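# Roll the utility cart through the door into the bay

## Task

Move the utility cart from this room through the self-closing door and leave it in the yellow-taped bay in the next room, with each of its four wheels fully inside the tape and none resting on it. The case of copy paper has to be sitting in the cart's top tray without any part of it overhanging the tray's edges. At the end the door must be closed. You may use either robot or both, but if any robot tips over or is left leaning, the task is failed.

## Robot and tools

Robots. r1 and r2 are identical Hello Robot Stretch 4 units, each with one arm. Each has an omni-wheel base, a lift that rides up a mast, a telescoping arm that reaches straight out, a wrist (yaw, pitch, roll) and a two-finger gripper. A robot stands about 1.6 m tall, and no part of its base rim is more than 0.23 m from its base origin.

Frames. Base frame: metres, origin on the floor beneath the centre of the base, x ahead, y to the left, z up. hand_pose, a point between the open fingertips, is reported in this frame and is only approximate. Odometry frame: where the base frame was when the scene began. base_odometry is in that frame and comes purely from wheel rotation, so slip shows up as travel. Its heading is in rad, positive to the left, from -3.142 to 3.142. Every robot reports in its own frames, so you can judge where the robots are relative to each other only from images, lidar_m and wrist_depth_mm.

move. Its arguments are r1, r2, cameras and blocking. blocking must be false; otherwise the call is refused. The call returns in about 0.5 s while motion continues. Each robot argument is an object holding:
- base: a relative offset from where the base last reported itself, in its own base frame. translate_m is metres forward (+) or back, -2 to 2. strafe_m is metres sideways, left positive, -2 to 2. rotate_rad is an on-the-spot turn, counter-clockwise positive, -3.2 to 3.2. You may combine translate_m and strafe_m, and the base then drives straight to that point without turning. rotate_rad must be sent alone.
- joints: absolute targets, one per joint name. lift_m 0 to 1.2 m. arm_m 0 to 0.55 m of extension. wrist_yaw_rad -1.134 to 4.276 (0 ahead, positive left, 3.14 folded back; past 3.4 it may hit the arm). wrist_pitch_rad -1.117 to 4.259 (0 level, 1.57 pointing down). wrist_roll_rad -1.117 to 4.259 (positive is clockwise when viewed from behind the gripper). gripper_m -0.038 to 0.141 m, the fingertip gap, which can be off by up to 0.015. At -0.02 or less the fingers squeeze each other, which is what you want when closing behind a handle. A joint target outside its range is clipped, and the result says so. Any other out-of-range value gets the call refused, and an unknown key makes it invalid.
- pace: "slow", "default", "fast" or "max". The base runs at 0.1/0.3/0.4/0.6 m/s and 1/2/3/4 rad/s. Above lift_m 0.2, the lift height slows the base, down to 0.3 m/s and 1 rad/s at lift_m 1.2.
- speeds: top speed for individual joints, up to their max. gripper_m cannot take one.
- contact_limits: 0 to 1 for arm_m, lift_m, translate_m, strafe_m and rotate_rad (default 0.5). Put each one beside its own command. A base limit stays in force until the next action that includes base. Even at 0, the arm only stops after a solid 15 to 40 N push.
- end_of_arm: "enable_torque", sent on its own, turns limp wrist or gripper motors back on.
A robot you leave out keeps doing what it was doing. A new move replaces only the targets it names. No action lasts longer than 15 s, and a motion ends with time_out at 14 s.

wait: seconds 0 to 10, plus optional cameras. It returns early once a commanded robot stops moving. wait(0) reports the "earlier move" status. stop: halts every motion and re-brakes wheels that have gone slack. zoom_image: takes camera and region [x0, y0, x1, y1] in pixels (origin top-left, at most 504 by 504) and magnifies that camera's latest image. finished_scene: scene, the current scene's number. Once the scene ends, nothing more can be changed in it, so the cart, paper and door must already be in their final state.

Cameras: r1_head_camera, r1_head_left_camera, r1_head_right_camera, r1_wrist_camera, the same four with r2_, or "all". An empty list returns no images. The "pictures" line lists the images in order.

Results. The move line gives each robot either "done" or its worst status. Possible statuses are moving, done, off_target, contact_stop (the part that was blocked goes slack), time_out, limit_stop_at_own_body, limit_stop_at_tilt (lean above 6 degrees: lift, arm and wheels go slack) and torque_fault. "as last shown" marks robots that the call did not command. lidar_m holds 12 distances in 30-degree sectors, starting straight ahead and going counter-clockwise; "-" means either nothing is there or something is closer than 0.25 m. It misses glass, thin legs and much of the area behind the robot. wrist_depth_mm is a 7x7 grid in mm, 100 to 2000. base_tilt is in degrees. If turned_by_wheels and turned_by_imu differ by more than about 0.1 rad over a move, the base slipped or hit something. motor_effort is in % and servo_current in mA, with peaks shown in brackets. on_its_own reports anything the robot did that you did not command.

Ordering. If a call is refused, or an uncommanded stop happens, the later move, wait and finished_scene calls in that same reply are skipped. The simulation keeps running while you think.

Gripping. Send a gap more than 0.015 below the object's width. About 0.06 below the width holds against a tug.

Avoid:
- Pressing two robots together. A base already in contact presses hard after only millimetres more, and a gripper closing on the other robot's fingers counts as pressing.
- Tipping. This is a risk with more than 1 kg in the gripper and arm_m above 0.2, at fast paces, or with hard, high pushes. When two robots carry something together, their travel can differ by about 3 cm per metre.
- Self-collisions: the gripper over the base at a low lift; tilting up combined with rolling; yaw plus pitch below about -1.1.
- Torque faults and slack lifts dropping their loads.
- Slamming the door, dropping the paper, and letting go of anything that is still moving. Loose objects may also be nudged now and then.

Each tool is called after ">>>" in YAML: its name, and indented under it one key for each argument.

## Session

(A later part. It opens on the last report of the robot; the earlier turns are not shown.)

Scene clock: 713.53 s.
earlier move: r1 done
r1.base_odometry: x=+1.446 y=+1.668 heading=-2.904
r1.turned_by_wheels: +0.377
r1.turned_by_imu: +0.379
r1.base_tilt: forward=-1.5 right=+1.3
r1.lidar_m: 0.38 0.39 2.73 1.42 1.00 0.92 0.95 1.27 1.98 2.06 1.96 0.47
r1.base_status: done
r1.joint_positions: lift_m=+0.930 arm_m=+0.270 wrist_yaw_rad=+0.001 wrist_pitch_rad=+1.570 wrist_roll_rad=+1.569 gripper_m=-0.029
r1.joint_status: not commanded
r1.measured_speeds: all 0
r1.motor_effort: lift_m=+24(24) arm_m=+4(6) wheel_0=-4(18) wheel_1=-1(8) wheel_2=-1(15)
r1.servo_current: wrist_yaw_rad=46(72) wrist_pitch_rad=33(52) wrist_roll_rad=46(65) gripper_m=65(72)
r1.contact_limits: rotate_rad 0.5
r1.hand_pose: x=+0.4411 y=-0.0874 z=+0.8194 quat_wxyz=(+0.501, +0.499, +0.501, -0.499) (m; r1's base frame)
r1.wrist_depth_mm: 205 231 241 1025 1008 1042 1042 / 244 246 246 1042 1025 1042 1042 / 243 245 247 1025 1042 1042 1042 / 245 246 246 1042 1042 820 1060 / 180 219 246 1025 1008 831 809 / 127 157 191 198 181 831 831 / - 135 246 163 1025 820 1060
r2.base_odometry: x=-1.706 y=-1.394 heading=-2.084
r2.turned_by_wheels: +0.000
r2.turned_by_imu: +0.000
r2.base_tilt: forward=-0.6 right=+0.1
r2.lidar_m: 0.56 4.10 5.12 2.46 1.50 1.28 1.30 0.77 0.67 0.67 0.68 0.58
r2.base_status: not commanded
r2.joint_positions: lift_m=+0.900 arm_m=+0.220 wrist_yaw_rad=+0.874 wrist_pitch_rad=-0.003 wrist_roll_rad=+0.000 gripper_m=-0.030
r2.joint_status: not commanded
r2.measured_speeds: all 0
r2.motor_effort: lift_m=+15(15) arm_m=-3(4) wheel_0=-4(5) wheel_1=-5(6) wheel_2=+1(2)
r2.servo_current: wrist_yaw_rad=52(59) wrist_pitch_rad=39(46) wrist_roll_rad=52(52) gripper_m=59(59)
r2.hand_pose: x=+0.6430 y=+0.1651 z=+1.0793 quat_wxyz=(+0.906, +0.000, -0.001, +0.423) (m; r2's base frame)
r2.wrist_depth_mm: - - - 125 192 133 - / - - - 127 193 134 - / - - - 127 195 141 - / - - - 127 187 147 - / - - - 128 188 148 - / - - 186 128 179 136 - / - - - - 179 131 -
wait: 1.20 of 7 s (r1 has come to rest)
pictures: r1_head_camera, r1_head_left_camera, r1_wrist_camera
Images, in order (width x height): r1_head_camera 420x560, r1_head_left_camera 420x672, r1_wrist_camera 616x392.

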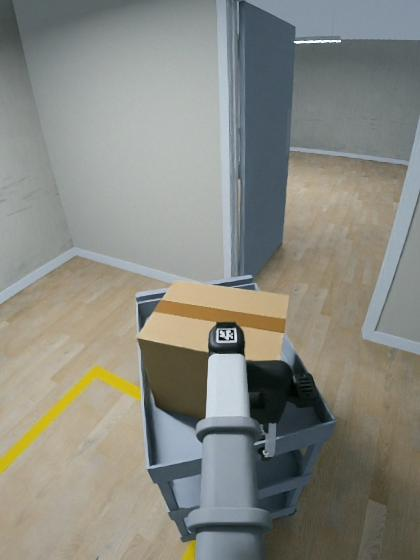

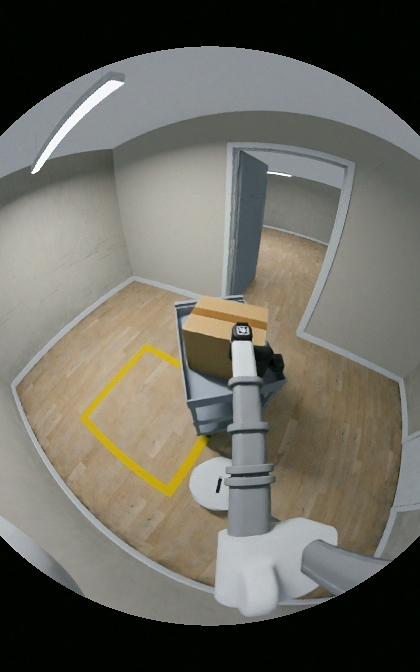

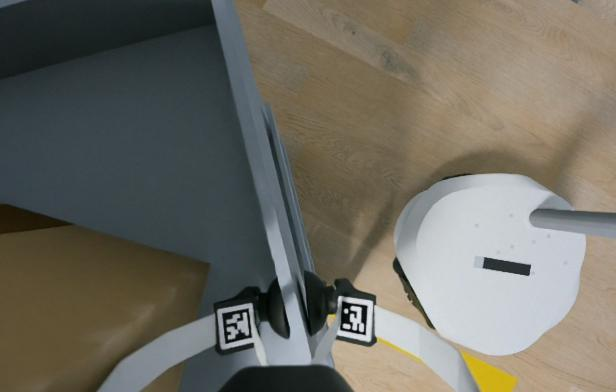

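>>> move:
  blocking: false
  r1: {"base":{"translate_m":-0.45},"pace":"slow","contact_limits":{"translate_m":0.4}}
  cameras: []

>>> wait:
  seconds: 9
  cameras: []

>>> move:
  blocking: false
  r1: {"base":{"strafe_m":-0.4},"pace":"slow","contact_limits":{"strafe_m":0.5}}
  cameras: []

>>> wait:
  seconds: 7
  cameras: []

>>> move:
  blocking: false
  r1: {"base":{"rotate_rad":0.5},"pace":"slow","contact_limits":{"rotate_rad":0.5}}
  cameras: []

>>> wait:
  seconds: 5
  cameras: ["r1_wrist_camera","r1_head_camera","r1_head_left_camera"]

Scene clock: 740.00 s.
move: r1 moving
r1.base_odometry: x=+1.458 y=+1.671 heading=-2.904
r1.turned_by_wheels: +0.000
r1.turned_by_imu: +0.000
r1.base_tilt: forward=-1.5 right=+1.3
r1.lidar_m: 0.39 0.38 2.73 1.41 0.96 0.92 0.93 1.26 1.98 2.05 1.95 0.48
r1.base_status: translate_m moving
r1.joint_positions: lift_m=+0.930 arm_m=+0.270 wrist_yaw_rad=+0.001 wrist_pitch_rad=+1.567 wrist_roll_rad=+1.569 gripper_m=-0.029
r1.joint_status: not commanded
r1.measured_speeds: translate_m=-0.048 strafe_m=+0.000 rotate_rad=+0.004 lift_m=+0.000 arm_m=+0.000 wrist_yaw_rad=+0.000 wrist_pitch_rad=-0.024 wrist_roll_rad=+0.000
r1.motor_effort: lift_m=+24(24) arm_m=+3(4) wheel_0=-5(7) wheel_1=-6(6) wheel_2=+8(8)
r1.servo_current: wrist_yaw_rad=52(59) wrist_pitch_rad=39(46) wrist_roll_rad=39(65) gripper_m=65(72)
r1.contact_limits: translate_m 0.4
r1.hand_pose: x=+0.4421 y=-0.0874 z=+0.8194 quat_wxyz=(+0.502, +0.500, +0.500, -0.498) (m; r1's base frame)
r1.wrist_depth_mm: 208 232 235 1025 1042 1025 1025 / 248 247 247 1042 1025 1025 1008 / 247 248 247 1042 1042 1042 1042 / 247 247 248 1025 1042 820 1025 / 178 222 248 1025 1008 809 809 / 132 159 204 188 180 842 809 / 106 138 246 178 1025 126 1042
r2: as last shown
r2.base_tilt: forward=-0.7 right=+0.1
r2.lidar_m: 0.57 4.10 5.12 2.48 1.49 1.28 1.27 0.76 0.67 0.67 0.67 0.57
r2.servo_current: wrist_yaw_rad=65(72) wrist_pitch_rad=39(46) wrist_roll_rad=59(59) gripper_m=52(59)
r2.wrist_depth_mm: - - - 125 192 132 - / - - - 127 193 134 - / - - - 127 194 140 - / - - - 127 186 147 - / - - - 128 188 148 - / - - 186 128 179 136 - / - - - - 180 131 -
pictures: none
No camera images: "cameras" was empty.

Scene clock: 745.27 s.
earlier move: r1 done
r1.base_odometry: x=+1.883 y=+1.774 heading=-2.905
r1.turned_by_wheels: +0.000
r1.turned_by_imu: +0.000
r1.base_tilt: forward=-1.6 right=+1.3
r1.lidar_m: 0.42 0.54 2.70 0.80 0.56 0.52 0.55 0.72 1.82 1.84 2.36 0.40
r1.base_status: done
r1.joint_positions: lift_m=+0.930 arm_m=+0.270 wrist_yaw_rad=+0.001 wrist_pitch_rad=+1.568 wrist_roll_rad=+1.569 gripper_m=-0.029
r1.joint_status: not commanded
r1.measured_speeds: all 0
r1.motor_effort: lift_m=+24(24) arm_m=-4(4) wheel_0=-4(7) wheel_1=-4(7) wheel_2=+2(13)
r1.servo_current: wrist_yaw_rad=33(78) wrist_pitch_rad=39(72) wrist_roll_rad=52(72) gripper_m=65(72)
r1.contact_limits: translate_m 0.4
r1.hand_pose: x=+0.4419 y=-0.0874 z=+0.8194 quat_wxyz=(+0.501, +0.500, +0.500, -0.499) (m; r1's base frame)
r1.wrist_depth_mm: 220 247 247 247 240 1042 1025 / 158 247 248 247 1025 1025 1060 / 122 197 247 246 1042 1025 1042 / - 139 247 246 1025 820 820 / - 133 247 247 1060 820 820 / - 197 189 196 188 831 820 / 149 151 248 177 178 1025 1042
r2.base_odometry: x=-1.706 y=-1.394 heading=-2.084
r2.turned_by_wheels: +0.000
r2.turned_by_imu: +0.001
r2.base_tilt: forward=-0.7 right=+0.1
r2.lidar_m: 0.57 4.09 5.13 2.50 1.50 1.28 1.28 0.79 0.67 0.66 0.68 0.57
r2.base_status: not commanded
r2.joint_positions: lift_m=+0.900 arm_m=+0.220 wrist_yaw_rad=+0.874 wrist_pitch_rad=-0.003 wrist_roll_rad=+0.000 gripper_m=-0.030
r2.joint_status: not commanded
r2.measured_speeds: all 0
r2.motor_effort: lift_m=+15(15) arm_m=-4(4) wheel_0=-4(5) wheel_1=-6(6) wheel_2=+1(2)
r2.servo_current: wrist_yaw_rad=59(72) wrist_pitch_rad=39(52) wrist_roll_rad=46(59) gripper_m=59(65)
r2.hand_pose: x=+0.6430 y=+0.1651 z=+1.0793 quat_wxyz=(+0.906, +0.000, -0.001, +0.423) (m; r2's base frame)
r2.wrist_depth_mm: - - - 125 192 132 - / - - - 127 193 134 - / - - - 128 195 141 - / - - - 128 187 147 - / - - - 128 188 148 - / - - 186 128 179 137 - / - - - - 180 131 -
wait: 5.27 of 9 s (r1 has come to rest)
pictures: none
No camera images: "cameras" was empty.

Scene clock: 745.77 s.
move: r1 moving
r1.base_odometry: x=+1.880 y=+1.788 heading=-2.904
r1.turned_by_wheels: +0.000
r1.turned_by_imu: +0.001
r1.base_tilt: forward=-1.6 right=+1.3
r1.lidar_m: 0.44 0.52 2.72 0.81 0.57 0.53 0.56 0.74 1.78 1.84 2.37 0.41
r1.base_status: strafe_m moving
r1.joint_positions: lift_m=+0.930 arm_m=+0.270 wrist_yaw_rad=+0.001 wrist_pitch_rad=+1.568 wrist_roll_rad=+1.569 gripper_m=-0.029
r1.joint_status: not commanded
r1.measured_speeds: translate_m=+0.000 strafe_m=-0.056 rotate_rad=-0.003 lift_m=+0.000 arm_m=+0.000 wrist_yaw_rad=+0.000 wrist_pitch_rad=+0.000 wrist_roll_rad=+0.000
r1.motor_effort: lift_m=+24(24) arm_m=-4(4) wheel_0=+8(12) wheel_1=-5(8) wheel_2=+0(3)
r1.servo_current: wrist_yaw_rad=59(65) wrist_pitch_rad=46(52) wrist_roll_rad=59(59) gripper_m=65(72)
r1.contact_limits: strafe_m 0.5
r1.hand_pose: x=+0.4419 y=-0.0874 z=+0.8194 quat_wxyz=(+0.501, +0.500, +0.500, -0.499) (m; r1's base frame)
r1.wrist_depth_mm: 238 245 244 245 234 1042 1042 / 162 246 245 246 1042 1025 1025 / 125 199 247 246 1042 1042 1008 / - 144 246 247 1008 809 831 / - 115 245 246 1042 820 820 / - 203 207 198 820 820 831 / 122 153 247 177 1025 134 1042
r2: as last shown
r2.turned_by_imu: +0.000
r2.base_tilt: forward=-0.6 right=+0.1
r2.lidar_m: 0.58 4.09 5.15 2.45 1.49 1.28 1.28 0.79 0.67 0.68 0.66 0.57
r2.motor_effort: lift_m=+15(15) arm_m=-4(4) wheel_0=-4(5) wheel_1=-5(6) wheel_2=+1(2)
r2.servo_current: wrist_yaw_rad=52(59) wrist_pitch_rad=46(46) wrist_roll_rad=46(52) gripper_m=52(59)
r2.wrist_depth_mm: - - - 125 192 133 - / - - - 127 193 134 - / - - - 128 194 141 - / - - - 128 187 147 - / - - - 128 188 147 - / - - 187 128 178 136 - / - - - - 179 131 -
pictures: none
No camera images: "cameras" was empty.

Scene clock: 750.40 s.
earlier move: r1 done
r1.base_odometry: x=+1.789 y=+2.162 heading=-2.904
r1.turned_by_wheels: +0.000
r1.turned_by_imu: -0.002
r1.base_tilt: forward=-1.6 right=+1.3
r1.lidar_m: 0.36 0.37 3.27 1.10 0.76 0.71 0.73 1.01 1.43 1.44 1.95 0.44
r1.base_status: done
r1.joint_positions: lift_m=+0.930 arm_m=+0.270 wrist_yaw_rad=+0.000 wrist_pitch_rad=+1.574 wrist_roll_rad=+1.569 gripper_m=-0.029
r1.joint_status: not commanded
r1.measured_speeds: all 0
r1.motor_effort: lift_m=+24(24) arm_m=+4(4) wheel_0=+6(12) wheel_1=+0(8) wheel_2=-2(3)
r1.servo_current: wrist_yaw_rad=46(72) wrist_pitch_rad=39(52) wrist_roll_rad=46(65) gripper_m=65(72)
r1.contact_limits: strafe_m 0.5
r1.hand_pose: x=+0.4401 y=-0.0874 z=+0.8194 quat_wxyz=(+0.500, +0.499, +0.501, -0.500) (m; r1's base frame)
r1.wrist_depth_mm: 196 218 227 1042 1060 1042 1042 / 242 244 245 1025 1025 1060 1042 / 243 244 244 1042 1060 1042 1042 / 242 244 246 1042 1025 831 1060 / 200 240 245 246 904 831 842 / 131 161 191 198 180 842 1042 / 105 130 244 136 1025 831 1042
r2.base_odometry: x=-1.706 y=-1.394 heading=-2.084
r2.turned_by_wheels: +0.000
r2.turned_by_imu: +0.001
r2.base_tilt: forward=-0.6 right=+0.1
r2.lidar_m: 0.59 4.12 5.14 2.49 1.50 1.28 1.29 0.79 0.67 0.69 0.67 0.59
r2.base_status: not commanded
r2.joint_positions: lift_m=+0.900 arm_m=+0.220 wrist_yaw_rad=+0.874 wrist_pitch_rad=-0.003 wrist_roll_rad=+0.000 gripper_m=-0.030
r2.joint_status: not commanded
r2.measured_speeds: all 0
r2.motor_effort: lift_m=+15(15) arm_m=-3(4) wheel_0=-4(5) wheel_1=-5(6) wheel_2=+1(2)
r2.servo_current: wrist_yaw_rad=46(65) wrist_pitch_rad=46(52) wrist_roll_rad=52(65) gripper_m=59(65)
r2.hand_pose: x=+0.6430 y=+0.1651 z=+1.0793 quat_wxyz=(+0.906, +0.000, -0.001, +0.423) (m; r2's base frame)
r2.wrist_depth_mm: - - - 125 191 133 - / - - - 127 193 134 - / - - - 127 195 140 - / - - - 128 186 147 - / - - - 128 188 148 - / - - 187 128 179 137 - / - - - - 179 131 -
wait: 4.63 of 7 s (r1 has come to rest)
pictures: none
No camera images: "cameras" was empty.

Scene clock: 750.90 s.
move: r1 moving
r1.base_odometry: x=+1.789 y=+2.163 heading=-2.779
r1.turned_by_wheels: +0.125
r1.turned_by_imu: +0.125
r1.base_tilt: forward=-1.6 right=+1.3
r1.lidar_m: 0.39 0.39 2.23 0.97 0.73 0.71 0.77 1.09 1.42 1.51 2.10 0.44
r1.base_status: rotate_rad moving
r1.joint_positions: lift_m=+0.930 arm_m=+0.270 wrist_yaw_rad=+0.000 wrist_pitch_rad=+1.576 wrist_roll_rad=+1.569 gripper_m=-0.029
r1.joint_status: not commanded
r1.measured_speeds: translate_m=+0.001 strafe_m=+0.001 rotate_rad=+0.491 lift_m=+0.000 arm_m=+0.000 wrist_yaw_rad=+0.000 wrist_pitch_rad=+0.008 wrist_roll_rad=+0.000
r1.motor_effort: lift_m=+24(24) arm_m=+4(4) wheel_0=-9(12) wheel_1=-4(6) wheel_2=-10(10)
r1.servo_current: wrist_yaw_rad=46(52) wrist_pitch_rad=46(52) wrist_roll_rad=39(72) gripper_m=65(72)
r1.contact_limits: rotate_rad 0.5
r1.hand_pose: x=+0.4394 y=-0.0874 z=+0.8194 quat_wxyz=(+0.499, +0.498, +0.502, -0.501) (m; r1's base frame)
r1.wrist_depth_mm: 224 241 245 1025 1042 1060 1060 / 242 243 245 1042 1060 1060 1060 / 242 243 245 245 1060 1042 1060 / 224 243 246 246 1042 831 1060 / 142 181 244 245 891 831 831 / 110 127 187 200 180 831 1060 / - 128 245 166 1060 842 1042
r2: as last shown
r2.turned_by_imu: +0.000
r2.base_tilt: forward=-0.6 right=+0.0
r2.lidar_m: 0.57 4.09 5.12 2.50 1.49 1.28 1.29 0.78 0.65 0.68 0.64 0.59
r2.motor_effort: lift_m=+15(15) arm_m=-4(4) wheel_0=-4(4) wheel_1=-5(6) wheel_2=+1(2)
r2.servo_current: wrist_yaw_rad=72(72) wrist_pitch_rad=46(46) wrist_roll_rad=46(59) gripper_m=59(59)
r2.wrist_depth_mm: - - - 125 191 133 - / - - - 127 193 134 - / - - - 127 195 141 - / - - - 128 187 147 - / - - - 128 189 148 - / - - 186 128 178 137 - / - - - - 179 131 -
pictures: none
No camera images: "cameras" was empty.

Scene clock: 752.10 s.
earlier move: r1 done
r1.base_odometry: x=+1.789 y=+2.162 heading=-2.405
r1.turned_by_wheels: +0.374
r1.turned_by_imu: +0.376
r1.base_tilt: forward=-1.6 right=+1.3
r1.lidar_m: 0.43 3.27 1.09 0.76 0.71 0.73 0.97 1.42 1.45 1.92 2.06 0.39
r1.base_status: done
r1.joint_positions: lift_m=+0.930 arm_m=+0.270 wrist_yaw_rad=+0.000 wrist_pitch_rad=+1.568 wrist_roll_rad=+1.570 gripper_m=-0.029
r1.joint_status: not commanded
r1.measured_speeds: all 0
r1.motor_effort: lift_m=+24(24) arm_m=+4(5) wheel_0=-6(12) wheel_1=-4(8) wheel_2=-1(11)
r1.servo_current: wrist_yaw_rad=39(72) wrist_pitch_rad=39(59) wrist_roll_rad=46(72) gripper_m=65(72)
r1.contact_limits: rotate_rad 0.5
r1.hand_pose: x=+0.4416 y=-0.0874 z=+0.8194 quat_wxyz=(+0.501, +0.500, +0.500, -0.499) (m; r1's base frame)
r1.wrist_depth_mm: - 232 246 246 246 1042 1042 / - 163 247 246 245 1025 1042 / - 120 246 246 237 1025 1060 / - - 187 246 878 831 820 / - 169 247 246 917 820 831 / 150 246 184 195 189 820 831 / 247 153 247 176 1025 136 1025
r2.base_odometry: x=-1.706 y=-1.394 heading=-2.084
r2.turned_by_wheels: +0.000
r2.turned_by_imu: +0.000
r2.base_tilt: forward=-0.6 right=+0.1
r2.lidar_m: 0.57 4.11 5.14 2.50 1.47 1.27 1.27 0.80 0.67 0.68 0.69 0.57
r2.base_status: not commanded
r2.joint_positions: lift_m=+0.900 arm_m=+0.220 wrist_yaw_rad=+0.874 wrist_pitch_rad=-0.003 wrist_roll_rad=+0.000 gripper_m=-0.030
r2.joint_status: not commanded
r2.measured_speeds: all 0
r2.motor_effort: lift_m=+15(15) arm_m=-4(4) wheel_0=-4(5) wheel_1=-5(6) wheel_2=+1(2)
r2.servo_current: wrist_yaw_rad=59(72) wrist_pitch_rad=46(46) wrist_roll_rad=46(59) gripper_m=59(59)
r2.hand_pose: x=+0.6430 y=+0.1651 z=+1.0793 quat_wxyz=(+0.906, +0.000, -0.001, +0.423) (m; r2's base frame)
r2.wrist_depth_mm: - - - 125 191 132 - / - - - 127 193 134 - / - - - 127 195 141 - / - - - 127 187 147 - / - - - 128 189 148 - / - - 187 128 179 137 - / - - - - 179 131 -
wait: 1.20 of 5 s (r1 has come to rest)
pictures: r1_head_camera, r1_head_left_camera, r1_wrist_camera
Images, in order (width x height): r1_head_camera 420x560, r1_head_left_camera 420x672, r1_wrist_camera 616x392.

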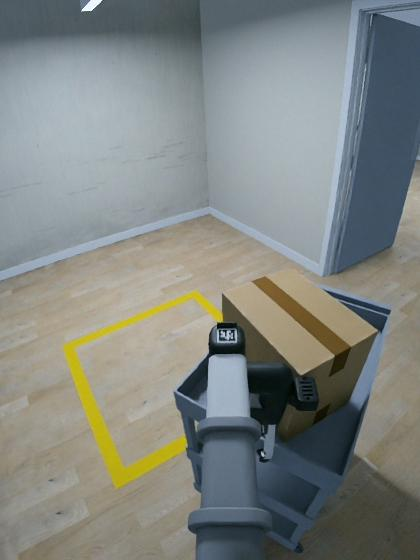

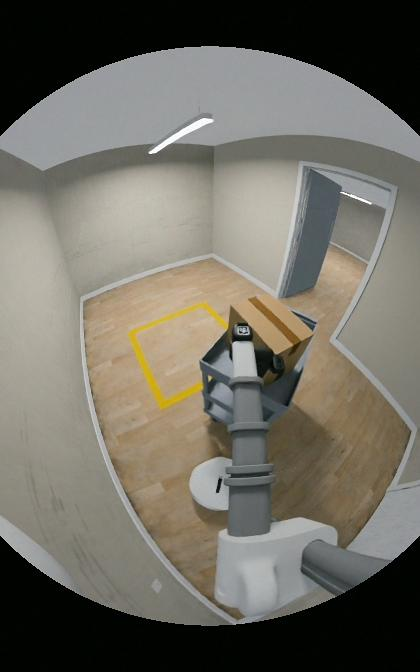

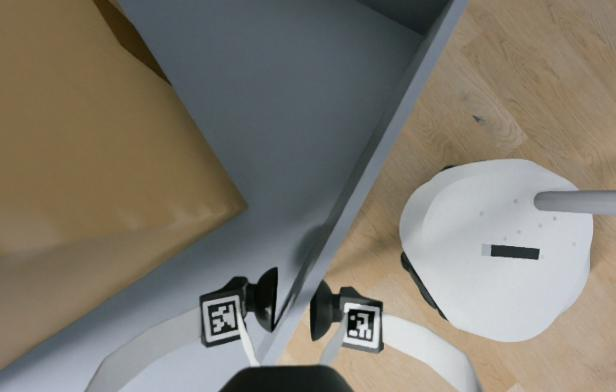

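>>> move:
  blocking: false
  r1: {"base":{"strafe_m":-0.7},"pace":"slow","contact_limits":{"strafe_m":0.5}}
  cameras: []

>>> wait:
  seconds: 9
  cameras: []

>>> move:
  blocking: false
  r1: {"base":{"rotate_rad":0.57},"pace":"slow","contact_limits":{"rotate_rad":0.5}}
  cameras: []

>>> wait:
  seconds: 5
  cameras: ["r1_wrist_camera","r1_head_camera","r1_head_left_camera"]

Scene clock: 764.63 s.
move: r1 moving
r1.base_odometry: x=+1.780 y=+2.173 heading=-2.405
r1.turned_by_wheels: +0.000
r1.turned_by_imu: +0.000
r1.base_tilt: forward=-1.6 right=+1.3
r1.lidar_m: 0.42 3.29 1.13 0.76 0.70 0.74 0.97 1.42 1.42 1.88 2.04 0.40
r1.base_status: strafe_m moving
r1.joint_positions: lift_m=+0.930 arm_m=+0.270 wrist_yaw_rad=+0.000 wrist_pitch_rad=+1.568 wrist_roll_rad=+1.571 gripper_m=-0.029
r1.joint_status: not commanded
r1.measured_speeds: translate_m=+0.000 strafe_m=-0.055 rotate_rad=+0.002 lift_m=+0.000 arm_m=+0.000 wrist_yaw_rad=-0.006 wrist_pitch_rad=+0.000 wrist_roll_rad=+0.003
r1.motor_effort: lift_m=+24(24) arm_m=+4(4) wheel_0=+9(9) wheel_1=-5(8) wheel_2=+0(1)
r1.servo_current: wrist_yaw_rad=52(52) wrist_pitch_rad=46(46) wrist_roll_rad=46(65) gripper_m=65(72)
r1.contact_limits: strafe_m 0.5
r1.hand_pose: x=+0.4416 y=-0.0874 z=+0.8194 quat_wxyz=(+0.501, +0.501, +0.499, -0.499) (m; r1's base frame)
r1.wrist_depth_mm: - 239 246 246 246 1042 1025 / - 167 245 246 245 1042 1008 / - 118 246 246 240 1025 1042 / - - 190 246 820 831 831 / - 158 246 246 891 820 831 / 131 245 184 196 183 831 842 / 245 151 246 176 181 139 1042
r2: as last shown
r2.base_tilt: forward=-0.7 right=+0.1
r2.lidar_m: 0.58 4.08 5.15 2.52 1.48 1.28 1.28 0.79 0.66 0.65 0.65 0.59
r2.motor_effort: lift_m=+15(15) arm_m=-4(4) wheel_0=-4(4) wheel_1=-5(6) wheel_2=+1(2)
r2.servo_current: wrist_yaw_rad=46(59) wrist_pitch_rad=46(46) wrist_roll_rad=52(65) gripper_m=52(59)
r2.wrist_depth_mm: - - - 125 192 132 - / - - - 127 193 134 - / - - - 127 195 141 - / - - - 128 187 147 - / - - - 128 188 148 - / - - 186 128 179 137 - / - - - - 180 131 -
pictures: none
No camera images: "cameras" was empty.

Scene clock: 772.27 s.
earlier move: r1 done
r1.base_odometry: x=+1.319 y=+2.681 heading=-2.405
r1.turned_by_wheels: +0.000
r1.turned_by_imu: -0.001
r1.base_tilt: forward=-1.6 right=+1.3
r1.lidar_m: 0.34 0.33 2.00 1.38 1.27 1.31 1.11 0.99 1.06 1.41 1.48 0.50
r1.base_status: done
r1.joint_positions: lift_m=+0.930 arm_m=+0.270 wrist_yaw_rad=+0.000 wrist_pitch_rad=+1.565 wrist_roll_rad=+1.570 gripper_m=-0.029
r1.joint_status: not commanded
r1.measured_speeds: all 0
r1.motor_effort: lift_m=+24(24) arm_m=-3(4) wheel_0=+3(12) wheel_1=-2(8) wheel_2=+4(6)
r1.servo_current: wrist_yaw_rad=39(72) wrist_pitch_rad=46(52) wrist_roll_rad=46(72) gripper_m=72(72)
r1.contact_limits: strafe_m 0.5
r1.hand_pose: x=+0.4426 y=-0.0874 z=+0.8194 quat_wxyz=(+0.502, +0.501, +0.499, -0.498) (m; r1's base frame)
r1.wrist_depth_mm: 191 212 1025 1025 1008 1042 1025 / 228 246 1025 1025 1042 1042 1025 / 248 248 233 1042 1042 1025 1025 / 247 247 247 1042 1042 831 1025 / 247 248 247 1025 1042 820 820 / 182 189 204 194 179 820 809 / 124 144 238 181 1060 820 1042
r2.base_odometry: x=-1.706 y=-1.394 heading=-2.084
r2.turned_by_wheels: +0.000
r2.turned_by_imu: +0.001
r2.base_tilt: forward=-0.7 right=+0.1
r2.lidar_m: 0.55 4.10 5.12 2.48 1.48 1.28 1.28 0.77 0.66 0.68 0.66 0.59
r2.base_status: not commanded
r2.joint_positions: lift_m=+0.900 arm_m=+0.220 wrist_yaw_rad=+0.874 wrist_pitch_rad=-0.003 wrist_roll_rad=+0.000 gripper_m=-0.030
r2.joint_status: not commanded
r2.measured_speeds: all 0
r2.motor_effort: lift_m=+15(15) arm_m=-3(4) wheel_0=-4(5) wheel_1=-5(6) wheel_2=+1(2)
r2.servo_current: wrist_yaw_rad=59(65) wrist_pitch_rad=39(52) wrist_roll_rad=46(65) gripper_m=52(65)
r2.hand_pose: x=+0.6430 y=+0.1651 z=+1.0793 quat_wxyz=(+0.906, +0.000, -0.001, +0.423) (m; r2's base frame)
r2.wrist_depth_mm: - - - 125 192 133 - / - - - 127 193 134 - / - - - 127 195 140 - / - - - 128 187 147 - / - - - 128 188 148 - / - - 186 128 179 137 - / - - - - 179 131 -
wait: 7.63 of 9 s (r1 has come to rest)
pictures: none
No camera images: "cameras" was empty.

Scene clock: 772.77 s.
move: r1 moving
r1.base_odometry: x=+1.319 y=+2.681 heading=-2.280
r1.turned_by_wheels: +0.125
r1.turned_by_imu: +0.125
r1.base_tilt: forward=-1.6 right=+1.3
r1.lidar_m: 0.38 0.37 1.78 1.32 1.27 1.36 1.04 1.01 1.07 1.53 1.49 0.44
r1.base_status: rotate_rad moving
r1.joint_positions: lift_m=+0.930 arm_m=+0.270 wrist_yaw_rad=+0.000 wrist_pitch_rad=+1.569 wrist_roll_rad=+1.570 gripper_m=-0.029
r1.joint_status: not commanded
r1.measured_speeds: translate_m=-0.002 strafe_m=+0.001 rotate_rad=+0.491 lift_m=+0.000 arm_m=+0.000 wrist_yaw_rad=+0.000 wrist_pitch_rad=+0.021 wrist_roll_rad=+0.000
r1.motor_effort: lift_m=+24(24) arm_m=+4(4) wheel_0=-11(13) wheel_1=-5(8) wheel_2=-8(8)
r1.servo_current: wrist_yaw_rad=39(65) wrist_pitch_rad=46(46) wrist_roll_rad=59(59) gripper_m=59(72)
r1.contact_limits: rotate_rad 0.5
r1.hand_pose: x=+0.4413 y=-0.0874 z=+0.8194 quat_wxyz=(+0.501, +0.500, +0.500, -0.499) (m; r1's base frame)
r1.wrist_depth_mm: 202 232 247 1025 1025 1042 1042 / 245 246 246 1042 1060 1042 1060 / 244 245 245 1025 1025 1025 1042 / 244 245 247 1025 1042 831 1042 / 198 234 246 1042 946 831 820 / 134 156 195 196 178 820 842 / - 136 246 178 1025 135 1042
r2: as last shown
r2.turned_by_imu: +0.000
r2.lidar_m: 0.56 4.09 5.13 2.48 1.50 1.29 1.29 0.78 0.67 0.67 0.68 0.56
r2.motor_effort: lift_m=+15(15) arm_m=-4(4) wheel_0=-4(4) wheel_1=-5(6) wheel_2=+1(2)
r2.servo_current: wrist_yaw_rad=52(59) wrist_pitch_rad=46(46) wrist_roll_rad=52(52) gripper_m=52(59)
r2.wrist_depth_mm: - - - 125 192 133 - / - - - 127 193 134 - / - - - 128 195 140 - / - - - 127 187 147 - / - - - 128 187 148 - / - - 186 128 179 137 - / - - - - 180 131 -
pictures: none
No camera images: "cameras" was empty.

Scene clock: 774.07 s.
earlier move: r1 done
r1.base_odometry: x=+1.319 y=+2.681 heading=-1.835
r1.turned_by_wheels: +0.445
r1.turned_by_imu: +0.446
r1.base_tilt: forward=-1.6 right=+1.3
r1.lidar_m: 0.42 1.92 1.36 1.28 1.33 1.11 1.00 1.05 1.42 1.48 1.54 0.39
r1.base_status: done
r1.joint_positions: lift_m=+0.930 arm_m=+0.270 wrist_yaw_rad=-0.001 wrist_pitch_rad=+1.570 wrist_roll_rad=+1.571 gripper_m=-0.029
r1.joint_status: not commanded
r1.measured_speeds: all 0
r1.motor_effort: lift_m=+24(24) arm_m=+4(5) wheel_0=-3(13) wheel_1=-2(8) wheel_2=-3(10)
r1.servo_current: wrist_yaw_rad=46(72) wrist_pitch_rad=39(46) wrist_roll_rad=39(59) gripper_m=65(72)
r1.contact_limits: rotate_rad 0.5
r1.hand_pose: x=+0.4408 y=-0.0874 z=+0.8194 quat_wxyz=(+0.500, +0.500, +0.500, -0.500) (m; r1's base frame)
r1.wrist_depth_mm: - 246 247 246 246 1042 1025 / - 174 246 247 246 1042 1025 / - 120 245 247 1042 1042 1060 / - - 190 246 1042 842 820 / - 166 246 245 1042 820 842 / 131 246 184 198 187 831 831 / 234 156 246 176 1042 133 1042
r2.base_odometry: x=-1.706 y=-1.394 heading=-2.084
r2.turned_by_wheels: +0.000
r2.turned_by_imu: +0.000
r2.base_tilt: forward=-0.6 right=+0.1
r2.lidar_m: 0.59 4.10 5.14 2.47 1.47 1.25 1.31 0.79 0.66 0.67 0.66 0.59
r2.base_status: not commanded
r2.joint_positions: lift_m=+0.900 arm_m=+0.220 wrist_yaw_rad=+0.874 wrist_pitch_rad=-0.003 wrist_roll_rad=+0.000 gripper_m=-0.030
r2.joint_status: not commanded
r2.measured_speeds: all 0
r2.motor_effort: lift_m=+15(15) arm_m=-3(4) wheel_0=-4(4) wheel_1=-5(6) wheel_2=+1(2)
r2.servo_current: wrist_yaw_rad=46(65) wrist_pitch_rad=39(46) wrist_roll_rad=39(59) gripper_m=59(59)
r2.hand_pose: x=+0.6430 y=+0.1651 z=+1.0793 quat_wxyz=(+0.906, +0.000, -0.001, +0.423) (m; r2's base frame)
r2.wrist_depth_mm: - - - 125 191 132 - / - - - 127 193 134 - / - - - 127 195 141 - / - - - 128 187 147 - / - - - 128 188 148 - / - - 186 128 179 137 - / - - - - 180 131 -
wait: 1.30 of 5 s (r1 has come to rest)
pictures: r1_head_camera, r1_head_left_camera, r1_wrist_camera
Images, in order (width x height): r1_head_camera 420x560, r1_head_left_camera 420x672, r1_wrist_camera 616x392.

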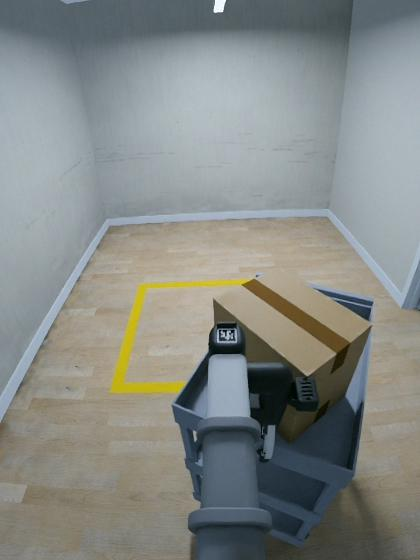

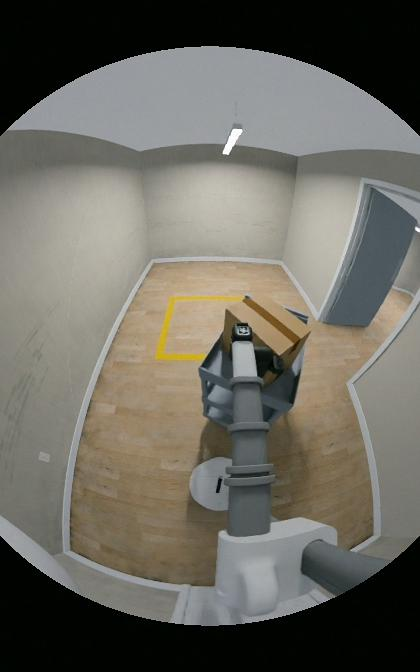

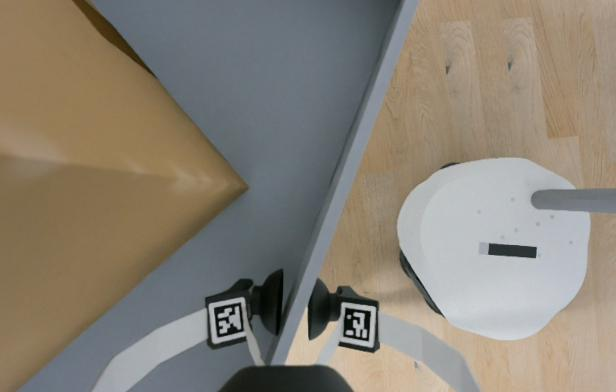

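>>> move:
  blocking: false
  r1: {"base":{"strafe_m":-0.48},"pace":"slow","contact_limits":{"strafe_m":0.5}}
  cameras: []

>>> wait:
  seconds: 9
  cameras: ["r1_wrist_camera","r1_head_camera","r1_head_left_camera"]

Scene clock: 782.10 s.
move: r1 moving
r1.base_odometry: x=+1.305 y=+2.685 heading=-1.835
r1.turned_by_wheels: +0.000
r1.turned_by_imu: +0.000
r1.base_tilt: forward=-1.6 right=+1.3
r1.lidar_m: 0.42 0.56 1.35 1.27 1.34 1.12 0.97 1.06 1.47 1.46 1.51 0.41
r1.base_status: strafe_m moving
r1.joint_positions: lift_m=+0.930 arm_m=+0.270 wrist_yaw_rad=-0.001 wrist_pitch_rad=+1.570 wrist_roll_rad=+1.571 gripper_m=-0.029
r1.joint_status: not commanded
r1.measured_speeds: translate_m=+0.000 strafe_m=-0.055 rotate_rad=-0.001 lift_m=+0.000 arm_m=+0.000 wrist_yaw_rad=-0.001 wrist_pitch_rad=+0.000 wrist_roll_rad=+0.000
r1.motor_effort: lift_m=+24(24) arm_m=+4(4) wheel_0=+9(9) wheel_1=-5(8) wheel_2=+0(3)
r1.servo_current: wrist_yaw_rad=52(59) wrist_pitch_rad=46(52) wrist_roll_rad=39(52) gripper_m=65(65)
r1.contact_limits: strafe_m 0.5
r1.hand_pose: x=+0.4408 y=-0.0874 z=+0.8194 quat_wxyz=(+0.500, +0.500, +0.500, -0.500) (m; r1's base frame)
r1.wrist_depth_mm: 138 245 246 247 247 1078 1042 / - 183 246 246 247 1025 1042 / - 113 246 246 1060 1060 1025 / - 115 218 246 991 831 831 / - 160 244 247 991 831 831 / 137 245 186 196 188 831 1042 / 209 155 245 177 1025 134 1060
r2: as last shown
r2.base_tilt: forward=-0.6 right=+0.0
r2.lidar_m: 0.57 4.10 5.13 2.48 1.47 1.27 1.28 0.79 0.65 0.67 0.66 0.58
r2.motor_effort: lift_m=+15(15) arm_m=-3(4) wheel_0=-4(5) wheel_1=-5(6) wheel_2=+1(1)
r2.servo_current: wrist_yaw_rad=39(59) wrist_pitch_rad=39(46) wrist_roll_rad=46(59) gripper_m=59(59)
r2.wrist_depth_mm: - - - 125 192 132 - / - - - 127 193 134 - / - - - 127 194 140 - / - - - 128 187 147 - / - - - 128 188 148 - / - - 187 128 179 137 - / - - - - 179 131 -
pictures: none
No camera images: "cameras" was empty.

Scene clock: 787.53 s.
earlier move: r1 done
r1.base_odometry: x=+0.856 y=+2.806 heading=-1.835
r1.turned_by_wheels: +0.000
r1.turned_by_imu: +0.000
r1.base_tilt: forward=-1.6 right=+1.3
r1.lidar_m: 0.37 0.34 1.84 1.75 1.51 1.05 0.99 1.04 1.08 0.98 1.05 0.44
r1.base_status: done
r1.joint_positions: lift_m=+0.930 arm_m=+0.270 wrist_yaw_rad=+0.000 wrist_pitch_rad=+1.567 wrist_roll_rad=+1.571 gripper_m=-0.029
r1.joint_status: not commanded
r1.measured_speeds: all 0
r1.motor_effort: lift_m=+24(24) arm_m=+1(5) wheel_0=+4(12) wheel_1=-2(8) wheel_2=+4(5)
r1.servo_current: wrist_yaw_rad=65(72) wrist_pitch_rad=46(52) wrist_roll_rad=46(65) gripper_m=65(72)
r1.contact_limits: strafe_m 0.5
r1.hand_pose: x=+0.4420 y=-0.0874 z=+0.8194 quat_wxyz=(+0.501, +0.501, +0.499, -0.499) (m; r1's base frame)
r1.wrist_depth_mm: 233 246 246 1025 1025 1042 1042 / 248 246 238 1025 1008 1008 1025 / 248 247 247 1025 1025 1042 1042 / 248 247 247 1042 1042 831 1025 / 147 191 246 1042 1042 820 831 / 117 167 206 196 179 820 820 / 117 143 246 181 1025 809 1042
r2.base_odometry: x=-1.706 y=-1.394 heading=-2.084
r2.turned_by_wheels: +0.000
r2.turned_by_imu: +0.001
r2.base_tilt: forward=-0.6 right=+0.1
r2.lidar_m: 0.55 4.07 5.13 2.50 1.47 1.28 1.30 0.79 0.65 0.67 0.68 0.59
r2.base_status: not commanded
r2.joint_positions: lift_m=+0.900 arm_m=+0.220 wrist_yaw_rad=+0.874 wrist_pitch_rad=-0.003 wrist_roll_rad=+0.000 gripper_m=-0.030
r2.joint_status: not commanded
r2.measured_speeds: all 0
r2.motor_effort: lift_m=+15(15) arm_m=-4(4) wheel_0=-4(5) wheel_1=-5(6) wheel_2=+1(2)
r2.servo_current: wrist_yaw_rad=52(72) wrist_pitch_rad=46(52) wrist_roll_rad=46(65) gripper_m=59(65)
r2.hand_pose: x=+0.6430 y=+0.1651 z=+1.0793 quat_wxyz=(+0.906, +0.000, -0.001, +0.423) (m; r2's base frame)
r2.wrist_depth_mm: - - - 125 191 132 - / - - - 127 193 134 - / - - - 127 195 141 - / - - - 127 187 147 - / - - - 128 188 148 - / - - 186 128 179 137 - / - - - - 180 131 -
wait: 5.43 of 9 s (r1 has come to rest)
pictures: r1_head_camera, r1_head_left_camera, r1_wrist_camera
Images, in order (width x height): r1_head_camera 420x560, r1_head_left_camera 420x672, r1_wrist_camera 616x392.

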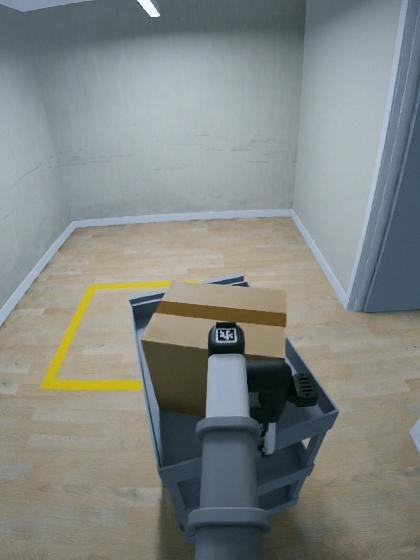

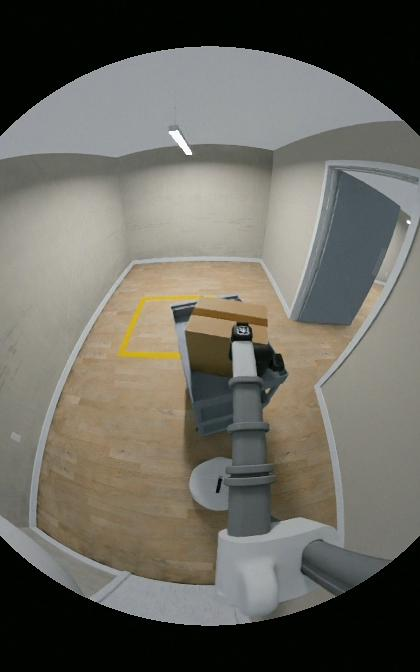

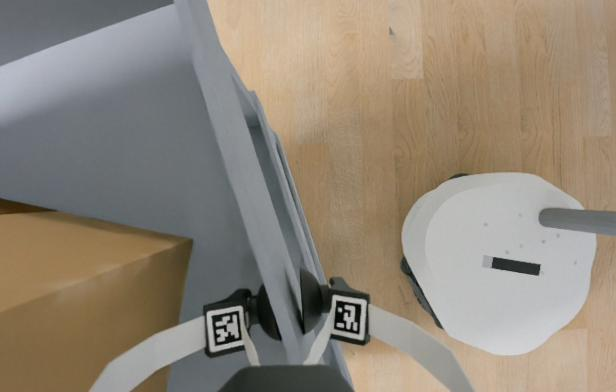

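>>> move:
  blocking: false
  r1: {"base":{"translate_m":0.45,"strafe_m":0.16},"pace":"slow","contact_limits":{"translate_m":0.5}}
  cameras: []

>>> wait:
  seconds: 9
  cameras: ["r1_wrist_camera","r1_head_camera","r1_head_left_camera"]

Scene clock: 792.70 s.
move: r1 moving
r1.base_odometry: x=+0.857 y=+2.793 heading=-1.835
r1.turned_by_wheels: +0.000
r1.turned_by_imu: +0.000
r1.base_tilt: forward=-1.6 right=+1.3
r1.lidar_m: 0.37 0.36 1.86 1.74 1.54 1.06 1.01 1.06 1.05 1.02 1.04 0.47
r1.base_status: translate_m moving; strafe_m moving
r1.joint_positions: lift_m=+0.930 arm_m=+0.270 wrist_yaw_rad=+0.000 wrist_pitch_rad=+1.568 wrist_roll_rad=+1.571 gripper_m=-0.029
r1.joint_status: not commanded
r1.measured_speeds: translate_m=+0.048 strafe_m=+0.017 rotate_rad=+0.000 lift_m=+0.000 arm_m=+0.000 wrist_yaw_rad=+0.000 wrist_pitch_rad=+0.007 wrist_roll_rad=+0.000
r1.motor_effort: lift_m=+24(24) arm_m=-3(4) wheel_0=+3(6) wheel_1=+6(7) wheel_2=-6(6)
r1.servo_current: wrist_yaw_rad=59(65) wrist_pitch_rad=39(52) wrist_roll_rad=52(59) gripper_m=65(65)
r1.contact_limits: translate_m 0.5
r1.hand_pose: x=+0.4416 y=-0.0874 z=+0.8194 quat_wxyz=(+0.501, +0.501, +0.499, -0.499) (m; r1's base frame)
r1.wrist_depth_mm: 234 245 246 1042 1060 1042 1042 / 244 246 247 1042 1042 1042 1042 / 245 246 246 1042 1025 1025 1042 / 246 245 245 1025 1042 831 1042 / 137 181 247 1025 1008 820 820 / 109 155 210 198 179 820 820 / 112 141 246 177 1042 133 1042
r2: as last shown
r2.turned_by_imu: +0.000
r2.lidar_m: 0.57 4.08 5.15 2.50 1.45 1.28 1.30 0.78 0.67 0.67 0.67 0.57
r2.motor_effort: lift_m=+15(15) arm_m=-3(4) wheel_0=-4(4) wheel_1=-5(5) wheel_2=+1(2)
r2.servo_current: wrist_yaw_rad=46(52) wrist_pitch_rad=46(46) wrist_roll_rad=52(52) gripper_m=46(59)
r2.wrist_depth_mm: - - - 126 191 133 - / - - - 127 193 134 - / - - - 128 195 140 - / - - - 128 187 147 - / - - - 128 188 148 - / - - 186 128 178 136 - / - - - - 180 131 -
pictures: none
No camera images: "cameras" was empty.

Scene clock: 798.20 s.
earlier move: r1 done
r1.base_odometry: x=+0.893 y=+2.330 heading=-1.835
r1.turned_by_wheels: +0.000
r1.turned_by_imu: +0.000
r1.base_tilt: forward=-1.6 right=+1.3
r1.lidar_m: 0.40 0.41 1.71 1.61 1.66 1.56 1.45 1.50 1.23 1.14 1.18 0.44
r1.base_status: done
r1.joint_positions: lift_m=+0.930 arm_m=+0.270 wrist_yaw_rad=+0.000 wrist_pitch_rad=+1.571 wrist_roll_rad=+1.570 gripper_m=-0.029
r1.joint_status: not commanded
r1.measured_speeds: all 0
r1.motor_effort: lift_m=+24(24) arm_m=+4(4) wheel_0=+1(7) wheel_1=+2(8) wheel_2=-3(12)
r1.servo_current: wrist_yaw_rad=72(78) wrist_pitch_rad=59(72) wrist_roll_rad=52(65) gripper_m=65(72)
r1.contact_limits: translate_m 0.5
r1.hand_pose: x=+0.4407 y=-0.0874 z=+0.8194 quat_wxyz=(+0.500, +0.500, +0.500, -0.500) (m; r1's base frame)
r1.wrist_depth_mm: 244 246 247 1042 1042 1042 1042 / 246 246 246 1042 1042 1060 1042 / 235 246 246 1025 1025 1025 1042 / 129 192 246 1025 1025 842 1042 / - 143 246 246 991 831 831 / - 165 190 199 180 831 831 / 114 148 246 148 1025 842 1025
r2.base_odometry: x=-1.706 y=-1.394 heading=-2.084
r2.turned_by_wheels: +0.000
r2.turned_by_imu: +0.001
r2.base_tilt: forward=-0.6 right=+0.1
r2.lidar_m: 0.57 4.13 5.13 2.48 1.50 1.29 1.28 0.77 0.66 0.66 0.66 0.59
r2.base_status: not commanded
r2.joint_positions: lift_m=+0.900 arm_m=+0.220 wrist_yaw_rad=+0.874 wrist_pitch_rad=-0.003 wrist_roll_rad=+0.000 gripper_m=-0.030
r2.joint_status: not commanded
r2.measured_speeds: all 0
r2.motor_effort: lift_m=+15(15) arm_m=-3(4) wheel_0=-4(5) wheel_1=-5(6) wheel_2=+1(2)
r2.servo_current: wrist_yaw_rad=46(65) wrist_pitch_rad=46(52) wrist_roll_rad=59(59) gripper_m=52(65)
r2.hand_pose: x=+0.6430 y=+0.1651 z=+1.0793 quat_wxyz=(+0.906, +0.000, -0.001, +0.423) (m; r2's base frame)
r2.wrist_depth_mm: - - - 125 191 133 - / - - - 127 192 134 - / - - - 127 195 141 - / - - - 128 187 147 - / - - - 128 188 148 - / - - 186 128 179 137 - / - - - - 180 131 -
wait: 5.50 of 9 s (r1 has come to rest)
pictures: r1_head_camera, r1_head_left_camera, r1_wrist_camera
Images, in order (width x height): r1_head_camera 420x560, r1_head_left_camera 420x672, r1_wrist_camera 616x392.

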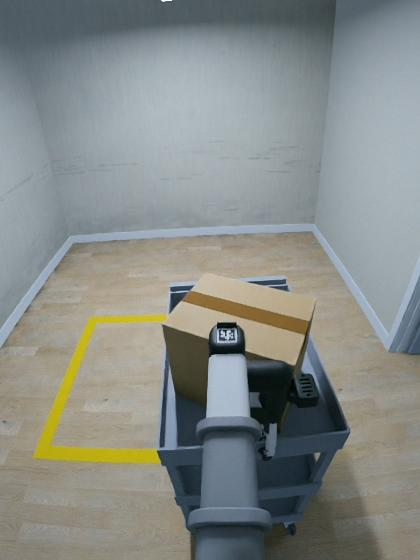

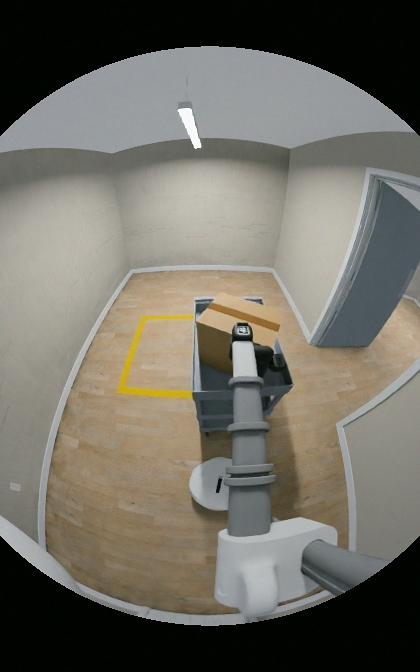

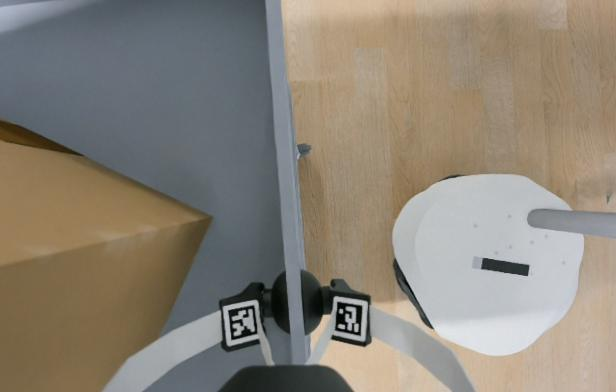

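>>> move:
  blocking: false
  r1: {"base":{"strafe_m":-0.42,"translate_m":-0.1},"pace":"slow","contact_limits":{"strafe_m":0.5}}
  cameras: []

>>> wait:
  seconds: 9
  cameras: []

>>> move:
  blocking: false
  r1: {"base":{"translate_m":0.48,"strafe_m":0.3},"pace":"slow","contact_limits":{"translate_m":0.5}}
  cameras: []

>>> wait:
  seconds: 9
  cameras: ["r1_wrist_camera","r1_head_camera","r1_head_left_camera"]

Scene clock: 808.97 s.
move: r1 moving
r1.base_odometry: x=+0.881 y=+2.336 heading=-1.834
r1.turned_by_wheels: +0.001
r1.turned_by_imu: +0.001
r1.base_tilt: forward=-1.6 right=+1.3
r1.lidar_m: 0.39 0.40 1.72 1.63 1.68 1.51 1.44 1.52 1.21 1.12 1.19 0.45
r1.base_status: translate_m moving; strafe_m moving
r1.joint_positions: lift_m=+0.930 arm_m=+0.270 wrist_yaw_rad=+0.000 wrist_pitch_rad=+1.571 wrist_roll_rad=+1.570 gripper_m=-0.029
r1.joint_status: not commanded
r1.measured_speeds: translate_m=-0.011 strafe_m=-0.048 rotate_rad=+0.001 lift_m=+0.000 arm_m=+0.000 wrist_yaw_rad=+0.000 wrist_pitch_rad=+0.000 wrist_roll_rad=+0.000
r1.motor_effort: lift_m=+24(24) arm_m=+4(4) wheel_0=+11(11) wheel_1=-6(6) wheel_2=+5(6)
r1.servo_current: wrist_yaw_rad=46(59) wrist_pitch_rad=39(39) wrist_roll_rad=39(72) gripper_m=65(72)
r1.contact_limits: strafe_m 0.5
r1.hand_pose: x=+0.4407 y=-0.0874 z=+0.8194 quat_wxyz=(+0.500, +0.500, +0.500, -0.500) (m; r1's base frame)
r1.wrist_depth_mm: 244 245 245 1042 1042 1042 1025 / 244 247 245 1025 1042 1042 1042 / 245 245 247 1042 1025 1042 1060 / 141 211 245 1042 1025 831 1042 / 109 142 246 246 1025 820 820 / - 156 191 198 831 820 831 / 114 142 246 177 180 831 1025
r2: as last shown
r2.turned_by_imu: +0.000
r2.base_tilt: forward=-0.7 right=+0.1
r2.lidar_m: 0.59 4.11 5.14 2.45 1.50 1.29 1.29 0.78 0.65 0.68 0.67 0.56
r2.servo_current: wrist_yaw_rad=59(72) wrist_pitch_rad=39(46) wrist_roll_rad=59(59) gripper_m=52(59)
r2.wrist_depth_mm: - - - 125 191 132 - / - - - 127 193 134 - / - - - 127 195 140 - / - - - 127 187 147 - / - - - 128 188 148 - / - - 187 128 179 137 - / - - - - 179 131 -
pictures: none
No camera images: "cameras" was empty.

Scene clock: 814.03 s.
earlier move: r1 done
r1.base_odometry: x=+0.513 y=+2.536 heading=-1.835
r1.turned_by_wheels: -0.001
r1.turned_by_imu: -0.001
r1.base_tilt: forward=-1.6 right=+1.3
r1.lidar_m: 0.32 0.32 2.17 2.02 2.04 1.41 1.33 1.14 0.77 0.74 0.75 0.47
r1.base_status: done
r1.joint_positions: lift_m=+0.930 arm_m=+0.270 wrist_yaw_rad=+0.001 wrist_pitch_rad=+1.564 wrist_roll_rad=+1.570 gripper_m=-0.029
r1.joint_status: not commanded
r1.measured_speeds: all 0
r1.motor_effort: lift_m=+24(24) arm_m=-4(4) wheel_0=+5(12) wheel_1=-1(8) wheel_2=+3(10)
r1.servo_current: wrist_yaw_rad=59(65) wrist_pitch_rad=46(59) wrist_roll_rad=52(72) gripper_m=59(78)
r1.contact_limits: strafe_m 0.5
r1.hand_pose: x=+0.4429 y=-0.0874 z=+0.8194 quat_wxyz=(+0.502, +0.501, +0.499, -0.498) (m; r1's base frame)
r1.wrist_depth_mm: 186 211 1025 1042 1042 1042 1025 / 214 241 1042 1042 1025 1042 1042 / 246 246 245 1042 1042 1025 1025 / 247 247 240 1025 1042 820 1042 / 246 246 248 1025 1042 831 820 / 209 208 204 195 178 820 820 / 136 146 214 176 1025 136 1025
r2.base_odometry: x=-1.706 y=-1.394 heading=-2.084
r2.turned_by_wheels: +0.000
r2.turned_by_imu: +0.001
r2.base_tilt: forward=-0.6 right=+0.0
r2.lidar_m: 0.57 4.09 5.12 2.48 1.48 1.27 1.29 0.75 0.65 0.68 0.66 0.57
r2.base_status: not commanded
r2.joint_positions: lift_m=+0.900 arm_m=+0.220 wrist_yaw_rad=+0.874 wrist_pitch_rad=-0.003 wrist_roll_rad=+0.000 gripper_m=-0.030
r2.joint_status: not commanded
r2.measured_speeds: all 0
r2.motor_effort: lift_m=+15(15) arm_m=-4(4) wheel_0=-4(5) wheel_1=-5(6) wheel_2=+1(2)
r2.servo_current: wrist_yaw_rad=65(72) wrist_pitch_rad=39(52) wrist_roll_rad=39(59) gripper_m=59(59)
r2.hand_pose: x=+0.6430 y=+0.1651 z=+1.0793 quat_wxyz=(+0.906, +0.000, -0.001, +0.423) (m; r2's base frame)
r2.wrist_depth_mm: - - - 125 191 133 - / - - - 127 193 135 - / - - - 128 194 140 - / - - - 128 187 147 - / - - - 128 188 148 - / - - 187 128 179 137 - / - - - - 180 131 -
wait: 5.07 of 9 s (r1 has come to rest)
pictures: none
No camera images: "cameras" was empty.

Scene clock: 814.53 s.
move: r1 moving
r1.base_odometry: x=+0.517 y=+2.522 heading=-1.835
r1.turned_by_wheels: -0.001
r1.turned_by_imu: -0.001
r1.base_tilt: forward=-1.6 right=+1.3
r1.lidar_m: 0.32 0.31 2.14 2.02 2.02 1.44 1.36 1.14 0.79 0.74 0.77 0.48
r1.base_status: translate_m moving; strafe_m moving
r1.joint_positions: lift_m=+0.930 arm_m=+0.270 wrist_yaw_rad=+0.001 wrist_pitch_rad=+1.570 wrist_roll_rad=+1.570 gripper_m=-0.029
r1.joint_status: not commanded
r1.measured_speeds: translate_m=+0.045 strafe_m=+0.028 rotate_rad=-0.001 lift_m=+0.000 arm_m=+0.000 wrist_yaw_rad=+0.000 wrist_pitch_rad=+0.017 wrist_roll_rad=-0.001
r1.motor_effort: lift_m=+24(24) arm_m=-3(4) wheel_0=-5(6) wheel_1=+6(7) wheel_2=-8(8)
r1.servo_current: wrist_yaw_rad=39(65) wrist_pitch_rad=33(52) wrist_roll_rad=59(59) gripper_m=59(72)
r1.contact_limits: translate_m 0.5
r1.hand_pose: x=+0.4412 y=-0.0874 z=+0.8194 quat_wxyz=(+0.501, +0.500, +0.500, -0.499) (m; r1's base frame)
r1.wrist_depth_mm: 184 211 1008 1042 1025 1060 1060 / 215 243 1042 1042 1042 1060 1060 / 244 245 235 1042 1060 1042 1042 / 243 246 246 1042 1042 831 1042 / 244 244 246 1042 917 831 831 / 207 205 212 197 178 842 842 / 143 147 185 180 1042 140 1042
r2: as last shown
r2.turned_by_imu: +0.000
r2.lidar_m: 0.59 4.11 5.14 2.50 1.49 1.27 1.28 0.78 0.68 0.67 0.67 0.59
r2.motor_effort: lift_m=+15(15) arm_m=-3(4) wheel_0=-4(4) wheel_1=-5(5) wheel_2=+1(1)
r2.servo_current: wrist_yaw_rad=52(65) wrist_pitch_rad=46(46) wrist_roll_rad=52(59) gripper_m=52(59)
r2.wrist_depth_mm: - - - 125 192 132 - / - - - 127 193 134 - / - - - 127 195 140 - / - - - 127 186 147 - / - - - 128 188 148 - / - - 186 128 179 137 - / - - - - 179 131 -
pictures: none
No camera images: "cameras" was empty.

Scene clock: 820.87 s.
earlier move: r1 done
r1.base_odometry: x=+0.677 y=+1.994 heading=-1.835
r1.turned_by_wheels: +0.000
r1.turned_by_imu: +0.001
r1.base_tilt: forward=-1.6 right=+1.3
r1.lidar_m: 0.35 0.35 1.85 1.76 1.81 1.93 1.81 1.56 1.08 1.00 1.49 0.46
r1.base_status: done
r1.joint_positions: lift_m=+0.930 arm_m=+0.270 wrist_yaw_rad=+0.001 wrist_pitch_rad=+1.572 wrist_roll_rad=+1.569 gripper_m=-0.029
r1.joint_status: not commanded
r1.measured_speeds: all 0
r1.motor_effort: lift_m=+24(24) arm_m=+4(4) wheel_0=-4(11) wheel_1=+3(8) wheel_2=-2(11)
r1.servo_current: wrist_yaw_rad=46(72) wrist_pitch_rad=39(59) wrist_roll_rad=33(72) gripper_m=65(72)
r1.contact_limits: translate_m 0.5
r1.hand_pose: x=+0.4406 y=-0.0874 z=+0.8194 quat_wxyz=(+0.500, +0.499, +0.501, -0.500) (m; r1's base frame)
r1.wrist_depth_mm: 191 215 1025 1042 1042 1042 1042 / 238 246 246 1042 1025 1025 1042 / 244 247 245 1042 1025 1042 1025 / 245 246 246 1025 1042 820 1042 / 244 245 245 1042 1042 820 831 / 153 173 206 196 180 831 831 / 111 139 218 219 1060 135 1042
r2.base_odometry: x=-1.706 y=-1.394 heading=-2.084
r2.turned_by_wheels: +0.000
r2.turned_by_imu: +0.001
r2.base_tilt: forward=-0.7 right=+0.1
r2.lidar_m: 0.58 4.07 5.13 2.49 1.49 1.29 1.29 0.75 0.67 0.64 0.68 0.57
r2.base_status: not commanded
r2.joint_positions: lift_m=+0.900 arm_m=+0.220 wrist_yaw_rad=+0.874 wrist_pitch_rad=-0.003 wrist_roll_rad=+0.000 gripper_m=-0.030
r2.joint_status: not commanded
r2.measured_speeds: all 0
r2.motor_effort: lift_m=+15(15) arm_m=-3(4) wheel_0=-4(5) wheel_1=-6(6) wheel_2=+1(2)
r2.servo_current: wrist_yaw_rad=52(65) wrist_pitch_rad=46(52) wrist_roll_rad=46(59) gripper_m=52(65)
r2.hand_pose: x=+0.6430 y=+0.1651 z=+1.0793 quat_wxyz=(+0.906, +0.000, -0.001, +0.423) (m; r2's base frame)
r2.wrist_depth_mm: - - - 125 192 133 - / - - - 127 193 134 - / - - - 127 195 141 - / - - - 128 187 147 - / - - - 128 188 148 - / - - 186 128 178 137 - / - - - - 179 131 -
wait: 6.33 of 9 s (r1 has come to rest)
pictures: r1_head_camera, r1_head_left_camera, r1_wrist_camera
Images, in order (width x height): r1_head_camera 420x560, r1_head_left_camera 420x672, r1_wrist_camera 616x392.

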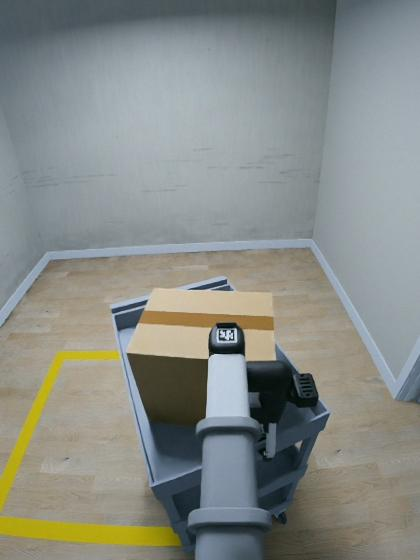

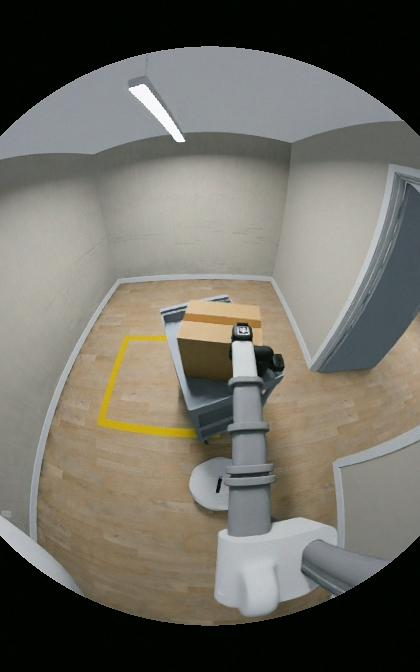

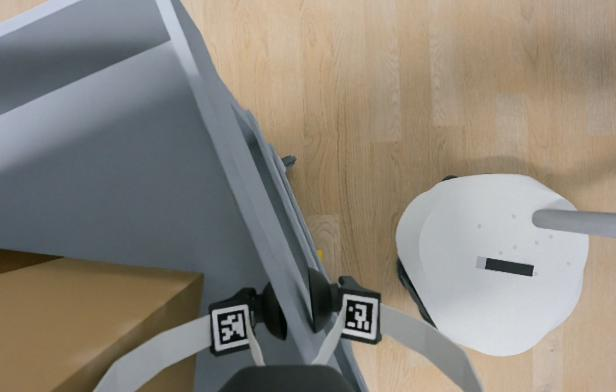

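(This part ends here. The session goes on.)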